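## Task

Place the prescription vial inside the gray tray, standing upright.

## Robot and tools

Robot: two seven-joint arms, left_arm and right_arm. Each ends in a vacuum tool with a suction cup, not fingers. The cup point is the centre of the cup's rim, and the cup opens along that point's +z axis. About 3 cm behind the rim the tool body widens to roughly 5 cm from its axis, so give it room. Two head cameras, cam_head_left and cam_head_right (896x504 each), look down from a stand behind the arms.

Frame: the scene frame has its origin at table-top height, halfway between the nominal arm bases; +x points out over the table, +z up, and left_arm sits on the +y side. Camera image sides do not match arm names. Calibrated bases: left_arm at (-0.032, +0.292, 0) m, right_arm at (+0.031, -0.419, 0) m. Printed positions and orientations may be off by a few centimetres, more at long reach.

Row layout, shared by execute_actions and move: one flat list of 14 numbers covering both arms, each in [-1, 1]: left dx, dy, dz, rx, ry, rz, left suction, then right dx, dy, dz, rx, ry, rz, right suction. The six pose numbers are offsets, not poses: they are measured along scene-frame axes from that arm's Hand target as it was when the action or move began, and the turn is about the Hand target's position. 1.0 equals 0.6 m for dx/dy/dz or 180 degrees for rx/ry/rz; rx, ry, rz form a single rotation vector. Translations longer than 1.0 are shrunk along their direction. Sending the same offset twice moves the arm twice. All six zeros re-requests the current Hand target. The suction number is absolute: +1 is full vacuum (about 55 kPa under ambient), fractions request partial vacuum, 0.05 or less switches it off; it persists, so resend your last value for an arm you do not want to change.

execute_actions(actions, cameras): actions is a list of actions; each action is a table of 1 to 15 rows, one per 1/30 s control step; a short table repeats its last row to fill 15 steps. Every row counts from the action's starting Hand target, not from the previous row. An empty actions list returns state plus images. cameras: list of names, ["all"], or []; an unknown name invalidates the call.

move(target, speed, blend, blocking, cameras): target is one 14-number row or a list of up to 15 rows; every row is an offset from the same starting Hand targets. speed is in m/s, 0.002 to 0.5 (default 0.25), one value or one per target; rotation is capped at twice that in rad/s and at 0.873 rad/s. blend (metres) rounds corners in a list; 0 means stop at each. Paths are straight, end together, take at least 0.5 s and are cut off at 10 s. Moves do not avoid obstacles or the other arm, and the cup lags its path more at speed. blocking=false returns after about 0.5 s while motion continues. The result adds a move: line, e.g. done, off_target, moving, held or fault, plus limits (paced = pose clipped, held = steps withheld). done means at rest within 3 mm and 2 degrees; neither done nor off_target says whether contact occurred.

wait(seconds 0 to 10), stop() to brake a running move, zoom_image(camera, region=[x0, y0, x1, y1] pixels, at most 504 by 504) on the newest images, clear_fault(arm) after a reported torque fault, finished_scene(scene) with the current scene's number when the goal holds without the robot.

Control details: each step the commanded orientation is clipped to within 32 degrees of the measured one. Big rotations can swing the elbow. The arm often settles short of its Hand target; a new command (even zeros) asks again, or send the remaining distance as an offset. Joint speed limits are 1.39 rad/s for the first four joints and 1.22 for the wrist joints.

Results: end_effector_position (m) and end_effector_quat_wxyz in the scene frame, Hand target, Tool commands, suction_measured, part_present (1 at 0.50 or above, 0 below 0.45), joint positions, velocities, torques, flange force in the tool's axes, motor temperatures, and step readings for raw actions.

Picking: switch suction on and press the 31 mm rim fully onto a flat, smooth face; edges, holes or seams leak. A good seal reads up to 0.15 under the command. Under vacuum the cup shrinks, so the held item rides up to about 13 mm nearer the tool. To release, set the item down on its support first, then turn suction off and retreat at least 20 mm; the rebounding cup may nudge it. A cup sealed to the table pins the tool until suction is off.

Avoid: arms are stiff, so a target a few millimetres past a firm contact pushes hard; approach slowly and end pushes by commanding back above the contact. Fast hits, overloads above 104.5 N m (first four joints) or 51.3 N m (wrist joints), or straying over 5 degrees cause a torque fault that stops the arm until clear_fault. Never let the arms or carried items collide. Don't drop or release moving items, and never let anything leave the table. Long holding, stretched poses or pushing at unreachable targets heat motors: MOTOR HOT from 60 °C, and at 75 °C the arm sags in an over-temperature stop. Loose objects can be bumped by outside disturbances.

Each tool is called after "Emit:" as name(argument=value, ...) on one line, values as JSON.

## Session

Emit:
execute_actions(actions=[])

Emit:
zoom_image(camera="cam_head_left", region=[380, 160, 600, 300])

Emit:
zoom_image(camera="cam_head_right", region=[380, 160, 600, 300])

Scene clock: 0.00 s.
left_arm: end_effector_position=(+0.1979, +0.4051, +0.3195) suction_measured=0.00 part_present=0 end_effector_quat_wxyz=(+0.367, +0.887, -0.270, +0.074) | right_arm: end_effector_position=(+0.4069, -0.2111, +0.3328) suction_measured=0.00 part_present=0 end_effector_quat_wxyz=(+0.067, +0.462, +0.884, +0.009)
Joint positions: left_arm=[-0.729 0.318 -0.281 1.821 0.393 1.733 -1.706] | right_arm=[-0.453 0.255 -0.237 1.595 0.185 1.233 1.444]
Joint velocities: within noise
Joint torques (N m): no reading
Motor temperatures (°C): left_arm=[38 38 38 38 39 44 47] | right_arm=[40 36 38 38 41 48 51]
Flange force (N): no reading
Hand target: left_arm +0.1979, +0.4051, +0.3195; +0.367, +0.887, -0.270, +0.074 | right_arm +0.4069, -0.2111, +0.3328; +0.067, +0.462, +0.884, +0.009
Tool commands: left_gripper/suction=+0.0 right_gripper/suction=+0.0

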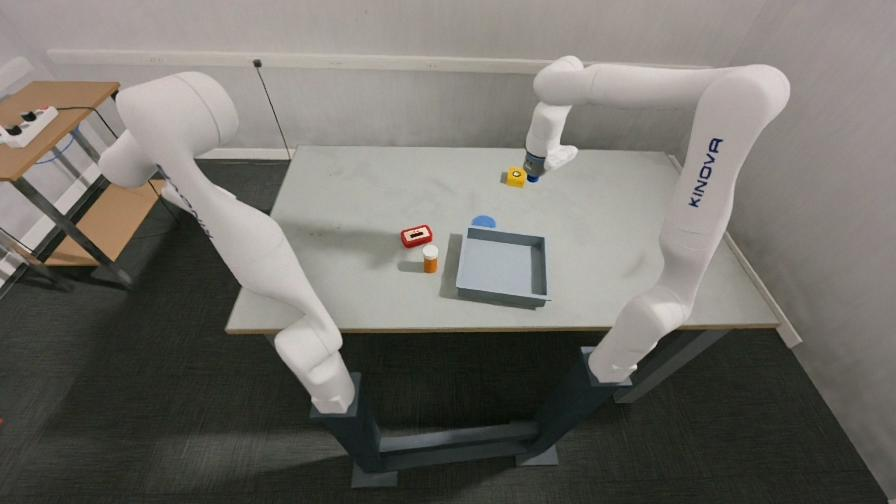

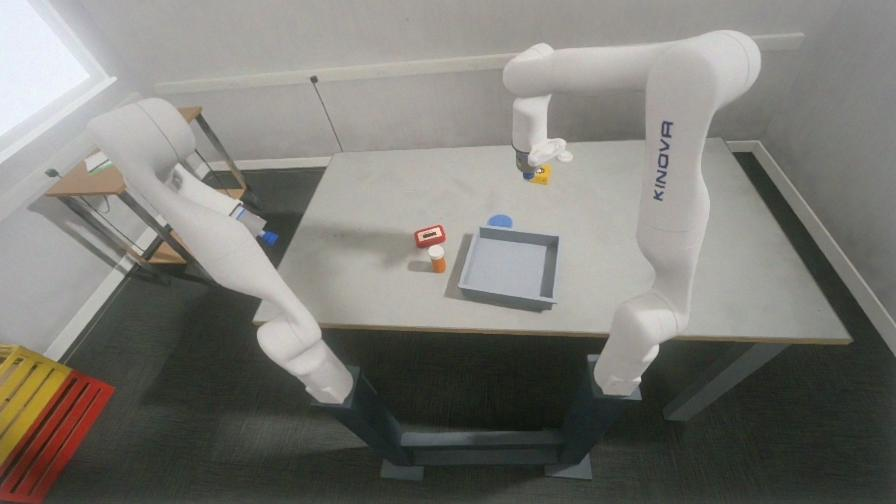

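Scaled by 2.291 from the camera's 896x504 image, which has a finer 1280x720 frame.

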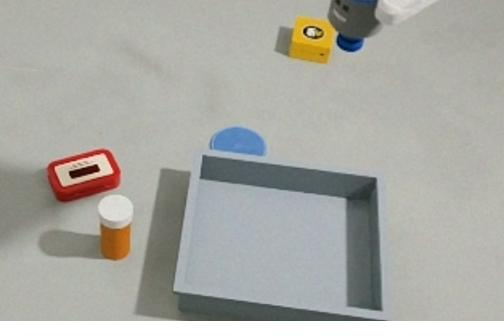

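Scaled by 2.291 from the camera's 896x504 image, which has a finer 1280x720 frame.

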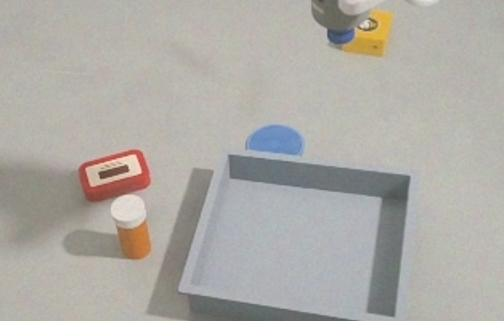

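Emit:
move(target=[0,0,0,0,0,0,0,-0.068,0.444,-0.345,0.0148,0.0407,0,1], cameras=["all"])

Emit:
zoom_image(camera="cam_head_left", region=[400, 200, 480, 280])

Emit:
zoom_image(camera="cam_head_right", region=[400, 200, 480, 280])

Scene clock: 11.70 s.
left_arm: end_effector_position=(+0.1979, +0.4051, +0.3195) suction_measured=0.00 part_present=0 end_effector_quat_wxyz=(+0.367, +0.887, -0.270, +0.074) | right_arm: end_effector_position=(+0.3661, +0.0553, +0.1258) suction_measured=0.00 part_present=0 end_effector_quat_wxyz=(+0.000, +0.463, +0.886, +0.000)
Joint positions: left_arm=[-0.729 0.318 -0.281 1.821 0.393 1.733 -1.706] | right_arm=[-0.852 0.851 -0.286 1.278 0.246 1.047 1.012]
Joint torques (N m): left_arm=[1.25 -9.91 0.54 -4.73 0.13 0.92 0.02] | right_arm=[0.13 -17.79 -0.74 -3.91 -0.22 -0.04 0.46]
Flange force (N): left_arm=[-1.9 1.0 -2.4] | right_arm=[3.2 5.9 -3.1]
Hand target: left_arm +0.1979, +0.4051, +0.3195; +0.367, +0.887, -0.270, +0.074 | right_arm +0.3661, +0.0553, +0.1258; +0.000, +0.463, +0.886, +0.000
Off the commanded pose: left_arm 0.000 m, 0 deg | right_arm 0.000 m, 0 deg.
move: done

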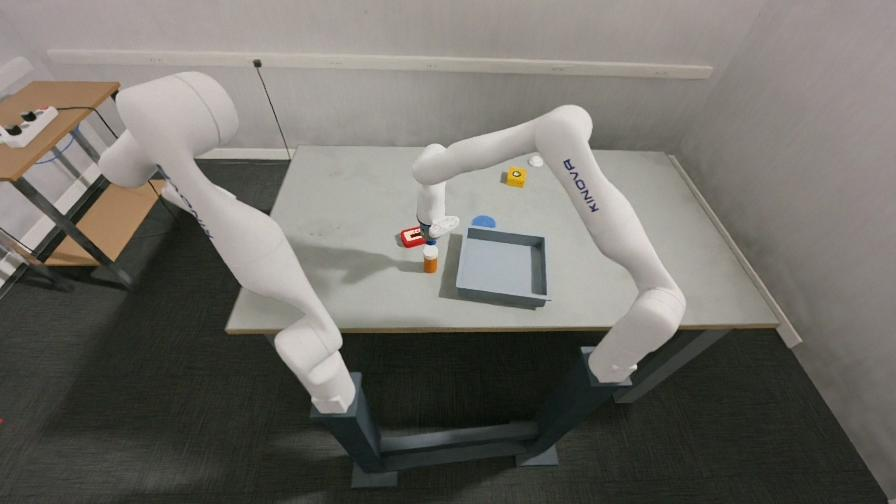

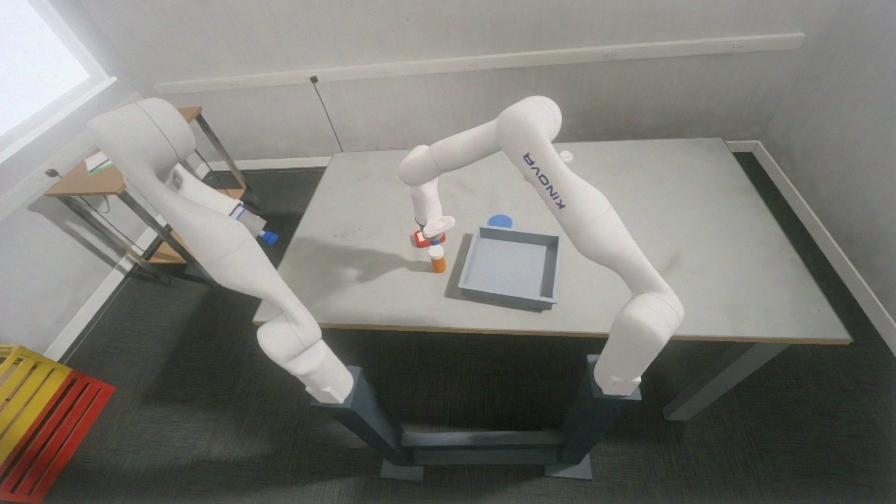

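Scaled by 6.300 from the camera's 896x504 image, which has a finer 1280x720 frame.

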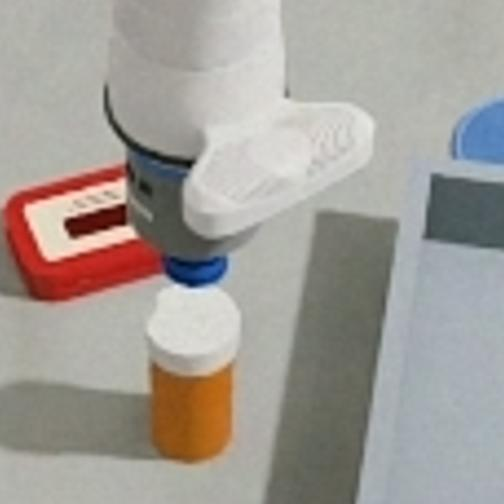

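Scaled by 6.300 from the camera's 896x504 image, which has a finer 1280x720 frame.

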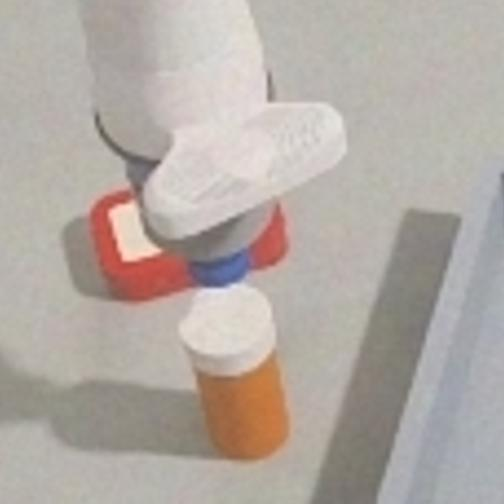

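Emit:
move(target=[[0,0,0,0,0,0,0,0,0,-0.04,0,0,0,1],[0,0,0,0,0,0,0,0,0,-0.0613,0,0,0,1]], speed=[0.15,0.05], blend=[0.005,0])

Emit:
wait(seconds=0.3)

Scene clock: 17.73 s.
left_arm: end_effector_position=(+0.1979, +0.4051, +0.3195) suction_measured=0.00 part_present=0 end_effector_quat_wxyz=(+0.367, +0.887, -0.270, +0.074) | right_arm: end_effector_position=(+0.3661, +0.0553, +0.0890) suction_measured=0.29 part_present=0 end_effector_quat_wxyz=(+0.000, +0.463, +0.886, +0.000)
Joint positions: left_arm=[-0.729 0.318 -0.281 1.821 0.393 1.733 -1.706] | right_arm=[-0.855 0.901 -0.276 1.307 0.261 0.969 1]
Joint torques (N m): left_arm=[1.3 -9.96 0.6 -4.71 0.16 0.89 -0.01] | right_arm=[0.09 -18.34 -0.81 -3.82 -0.22 -0.05 0.48]
Flange force (N): left_arm=[-2.0 0.9 -2.6] | right_arm=[3.0 5.5 -2.1]
Hand target: left_arm +0.1979, +0.4051, +0.3195; +0.367, +0.887, -0.270, +0.074 | right_arm +0.3661, +0.0553, +0.0890; +0.000, +0.463, +0.886, +0.000
Off the commanded pose: left_arm 0.000 m, 0 deg | right_arm 0.000 m, 0 deg.
move: done

Scene clock: 18.03 s.
left_arm: end_effector_position=(+0.1979, +0.4051, +0.3195) suction_measured=0.00 part_present=0 end_effector_quat_wxyz=(+0.367, +0.887, -0.270, +0.074) | right_arm: end_effector_position=(+0.3661, +0.0553, +0.0890) suction_measured=0.74 part_present=1 end_effector_quat_wxyz=(+0.000, +0.463, +0.886, +0.000)
Joint positions: left_arm=[-0.729 0.318 -0.281 1.821 0.393 1.733 -1.706] | right_arm=[-0.855 0.901 -0.276 1.307 0.261 0.969 1]
Joint torques (N m): left_arm=[1.21 -9.99 0.6 -4.65 0.19 0.91 0] | right_arm=[0.08 -18.29 -0.79 -3.82 -0.22 -0.04 0.48]
Flange force (N): left_arm=[-1.9 0.8 -2.7] | right_arm=[3.0 5.4 -2.1]
Hand target: left_arm +0.1979, +0.4051, +0.3195; +0.367, +0.887, -0.270, +0.074 | right_arm +0.3661, +0.0553, +0.0890; +0.000, +0.463, +0.886, +0.000
Tool commands: left_gripper/suction=+0.0 right_gripper/suction=+1.0
Off the commanded pose: left_arm 0.000 m, 0 deg | right_arm 0.000 m, 0 deg.
wait: 0.30 s; at rest by 0.17 s

Emit:
move(target=[[0,0,0,0,0,0,0,0,0,0.14,0,0,0,1],[0,0,0,0,0,0,0,0.003,-0.374,0.14,0,0,0,1],[0,0,0,0,0,0,0,0.003,-0.374,0.015,0,0,0,1],[0,0,0,0,0,0,0,0.003,-0.374,-0.008,0,0,0,1]], blend=[0.04,0.04,0.01,0], speed=[0.25,0.25,0.2,0.05], cameras=["all"])

Emit:
zoom_image(camera="cam_head_left", region=[440, 200, 560, 310])

Scene clock: 27.60 s.
left_arm: end_effector_position=(+0.1979, +0.4051, +0.3195) suction_measured=0.00 part_present=0 end_effector_quat_wxyz=(+0.367, +0.887, -0.270, +0.074) | right_arm: end_effector_position=(+0.3679, -0.1691, +0.0842) suction_measured=0.98 part_present=1 end_effector_quat_wxyz=(+0.000, +0.463, +0.886, +0.000)
Joint positions: left_arm=[-0.729 0.318 -0.281 1.821 0.393 1.733 -1.706] | right_arm=[-0.519 0.642 -0.255 1.931 0.269 0.602 1.232]
Joint torques (N m): left_arm=[1.31 -9.94 0.58 -4.73 0.14 0.9 -0.03] | right_arm=[0.08 -13.16 -0.44 -2.04 -0.21 -0.03 0.43]
Flange force (N): left_arm=[-2.0 1.0 -2.5] | right_arm=[1.2 4.6 -2.7]
Hand target: left_arm +0.1979, +0.4051, +0.3195; +0.367, +0.887, -0.270, +0.074 | right_arm +0.3679, -0.1691, +0.0842; +0.000, +0.463, +0.886, +0.000
Off the commanded pose: left_arm 0.000 m, 0 deg | right_arm 0.000 m, 0 deg.
move: done; blend cut to 0.0375 m at target 2, 0.0069 m at target 3

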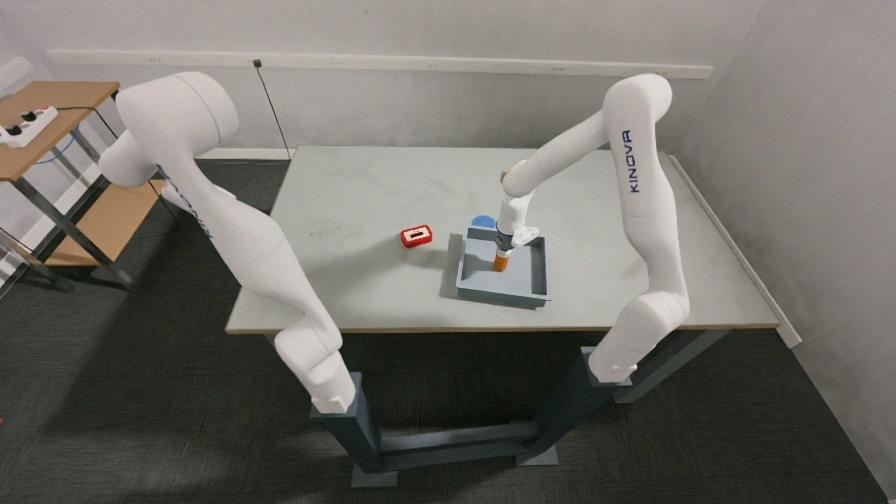

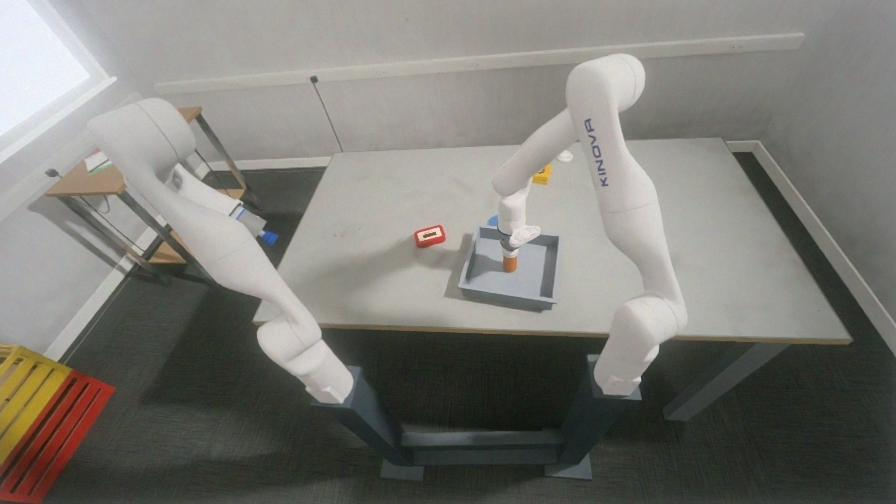

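Scaled by 4.200 from the camera's 896x504 image, which has a finer 1280x720 frame.

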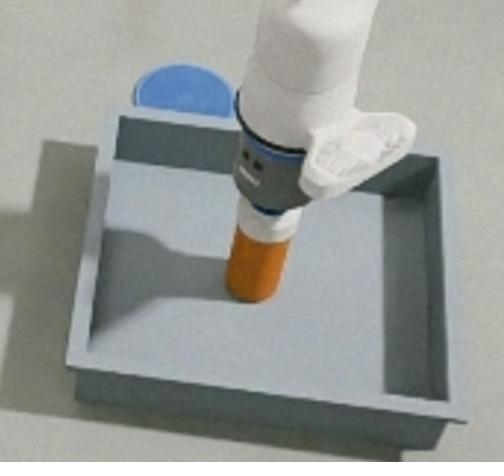

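Emit:
move(target=[0,0,0,0,0,0,0,0,0,-0.006,0,0,0,1], speed=0.03)

Scene clock: 30.60 s.
left_arm: end_effector_position=(+0.1979, +0.4051, +0.3195) suction_measured=0.00 part_present=0 end_effector_quat_wxyz=(+0.367, +0.887, -0.270, +0.074) | right_arm: end_effector_position=(+0.3679, -0.1691, +0.0806) suction_measured=0.99 part_present=1 end_effector_quat_wxyz=(+0.000, +0.463, +0.886, +0.000)
Joint positions: left_arm=[-0.729 0.318 -0.281 1.821 0.393 1.733 -1.706] | right_arm=[-0.521 0.65 -0.252 1.933 0.272 0.592 1.229]
Joint torques (N m): left_arm=[1.34 -9.9 0.53 -4.73 0.13 0.89 0.02] | right_arm=[0.11 -13.17 -0.34 -1.94 -0.23 -0.03 0.46]
Flange force (N): left_arm=[-2.1 1.0 -2.5] | right_arm=[1.4 4.6 -2.8]
Hand target: left_arm +0.1978, +0.4051, +0.3195; +0.367, +0.887, -0.270, +0.074 | right_arm +0.3679, -0.1691, +0.0806; +0.000, +0.463, +0.886, +0.000
Off the commanded pose: left_arm 0.000 m, 0 deg | right_arm 0.000 m, 0 deg.
move: done

Emit:
move(target=[0,0,0,0,0,0,0,0,0,-0.0025,0,0,0,1], speed=0.03)

Emit:
execute_actions(actions=[[[0,0,0,0,0,0,0,0,0,0,0,0,0,0]]])

Emit:
wait(seconds=0.3)

Emit:
move(target=[0,0,0,0,0,0,0,0,0,0.17,0,0,0,0], speed=0.15, cameras=["cam_head_left"])

Emit:
zoom_image(camera="cam_head_left", region=[440, 200, 560, 310])

Scene clock: 37.67 s.
left_arm: end_effector_position=(+0.1979, +0.4051, +0.3195) suction_measured=0.00 part_present=0 end_effector_quat_wxyz=(+0.367, +0.887, -0.270, +0.074) | right_arm: end_effector_position=(+0.3679, -0.1691, +0.0791) suction_measured=1.00 part_present=1 end_effector_quat_wxyz=(+0.000, +0.463, +0.886, +0.000)
Joint positions: left_arm=[-0.729 0.318 -0.281 1.821 0.393 1.733 -1.706] | right_arm=[-0.522 0.653 -0.251 1.934 0.273 0.588 1.228]
Joint torques (N m): left_arm=[1.27 -9.95 0.56 -4.69 0.15 0.87 0.02] | right_arm=[-0.35 0.27 0.42 2.52 -0.21 -0.74 0.49]
Flange force (N): left_arm=[-1.9 0.9 -2.7] | right_arm=[0.3 2.7 -36.3]
Hand target: left_arm +0.1978, +0.4051, +0.3195; +0.367, +0.887, -0.270, +0.074 | right_arm +0.3679, -0.1691, +0.0791; +0.000, +0.463, +0.886, +0.000
Off the commanded pose: left_arm 0.000 m, 0 deg | right_arm 0.000 m, 0 deg.
move: done

Scene clock: 38.37 s.
left_arm: end_effector_position=(+0.1979, +0.4051, +0.3195) suction_measured=0.00 part_present=0 end_effector_quat_wxyz=(+0.367, +0.887, -0.270, +0.074) | right_arm: end_effector_position=(+0.3679, -0.1691, +0.0791) suction_measured=0.00 part_present=0 end_effector_quat_wxyz=(+0.000, +0.463, +0.886, +0.000)
Joint positions: left_arm=[-0.729 0.318 -0.281 1.821 0.393 1.733 -1.706] | right_arm=[-0.522 0.653 -0.251 1.934 0.273 0.588 1.228]
Joint torques (N m): left_arm=[1.26 -9.93 0.49 -4.7 0.2 0.89 0.06] | right_arm=[-0.44 3.81 0.54 3.99 -0.33 -0.64 0.47]
Hand target: left_arm +0.1978, +0.4051, +0.3195; +0.367, +0.887, -0.270, +0.074 | right_arm +0.3679, -0.1691, +0.0791; +0.000, +0.463, +0.886, +0.000
Off the commanded pose: left_arm 0.000 m, 0 deg | right_arm 0.000 m, 0 deg.
Step readings (end_effector_position of left_arm | right_arm):
0: (+0.1979, +0.4051, +0.3195) | (+0.3679, -0.1691, +0.0791)
1: (+0.1979, +0.4051, +0.3195) | (+0.3679, -0.1691, +0.0791)
2: (+0.1979, +0.4051, +0.3195) | (+0.3679, -0.1690, +0.0791)
4: (+0.1979, +0.4051, +0.3195) | (+0.3679, -0.1690, +0.0791)
8: (+0.1979, +0.4051, +0.3195) | (+0.3679, -0.1690, +0.0791)
15: (+0.1979, +0.4051, +0.3195) | (+0.3679, -0.1691, +0.0791)

Scene clock: 38.67 s.
left_arm: end_effector_position=(+0.1979, +0.4051, +0.3195) suction_measured=0.00 part_present=0 end_effector_quat_wxyz=(+0.367, +0.887, -0.270, +0.074) | right_arm: end_effector_position=(+0.3679, -0.1691, +0.0791) suction_measured=0.00 part_present=0 end_effector_quat_wxyz=(+0.000, +0.463, +0.886, +0.000)
Joint positions: left_arm=[-0.729 0.318 -0.281 1.821 0.393 1.733 -1.706] | right_arm=[-0.522 0.653 -0.251 1.934 0.273 0.588 1.228]
Joint torques (N m): left_arm=[1.28 -9.99 0.58 -4.75 0.18 0.86 -0.05] | right_arm=[-0.46 3.78 0.55 4.04 -0.32 -0.66 0.48]
Flange force (N): left_arm=[-1.9 1.0 -2.6] | right_arm=[0.0 2.9 -44.4]
Hand target: left_arm +0.1978, +0.4051, +0.3195; +0.367, +0.887, -0.270, +0.074 | right_arm +0.3679, -0.1691, +0.0791; +0.000, +0.463, +0.886, +0.000
Tool commands: left_gripper/suction=+0.0 right_gripper/suction=+0.0
Off the commanded pose: left_arm 0.000 m, 0 deg | right_arm 0.000 m, 0 deg.
wait: 0.30 s; at rest by 0.17 s

Scene clock: 39.77 s.
left_arm: end_effector_position=(+0.1979, +0.4051, +0.3195) suction_measured=0.00 part_present=0 end_effector_quat_wxyz=(+0.367, +0.887, -0.270, +0.074) | right_arm: end_effector_position=(+0.3679, -0.1691, +0.1811) suction_measured=0.00 part_present=0 end_effector_quat_wxyz=(+0.000, +0.463, +0.886, +0.000)
Joint positions: left_arm=[-0.729 0.318 -0.281 1.821 0.393 1.733 -1.706] | right_arm=[-0.47 0.463 -0.315 1.833 0.181 0.874 1.309]
Joint torques (N m): left_arm=[1.25 -9.92 0.61 -4.72 0.15 0.88 -0.02] | right_arm=[0.08 -11.6 -0.38 -3.37 -0.2 0 0.47]
Flange force (N): left_arm=[-1.9 1.1 -2.5] | right_arm=[1.6 3.9 -4.0]
Hand target: left_arm +0.1978, +0.4051, +0.3195; +0.367, +0.887, -0.270, +0.074 | right_arm +0.3679, -0.1691, +0.1811; +0.000, +0.463, +0.886, +0.000
Off the commanded pose: left_arm 0.000 m, 0 deg | right_arm 0.000 m, 0 deg.
move: done
Images, in order (width x height): cam_head_left 896x504.

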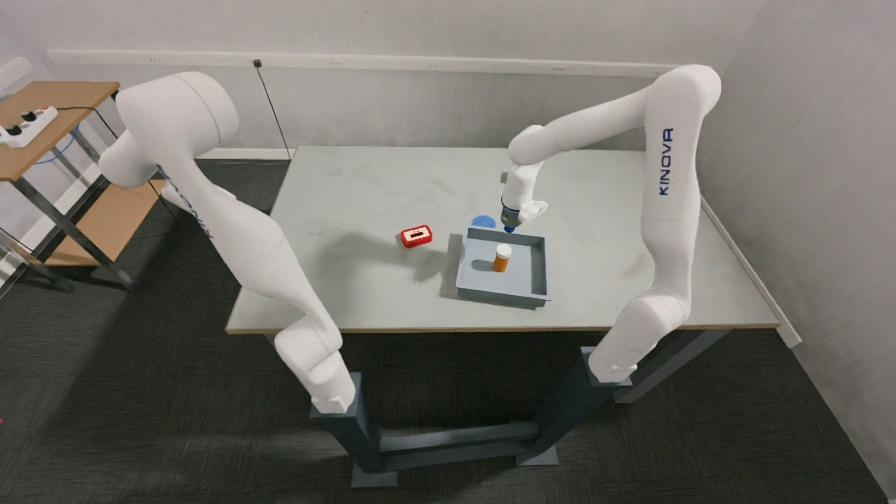

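Scaled by 4.200 from the camera's 896x504 image, which has a finer 1280x720 frame.

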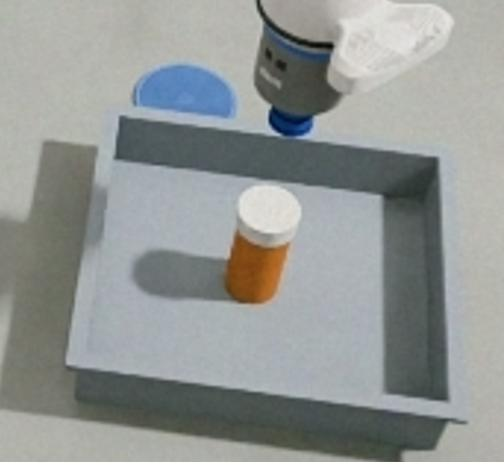

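Emit:
finished_scene(scene=3)

The scene is finished: the task was done.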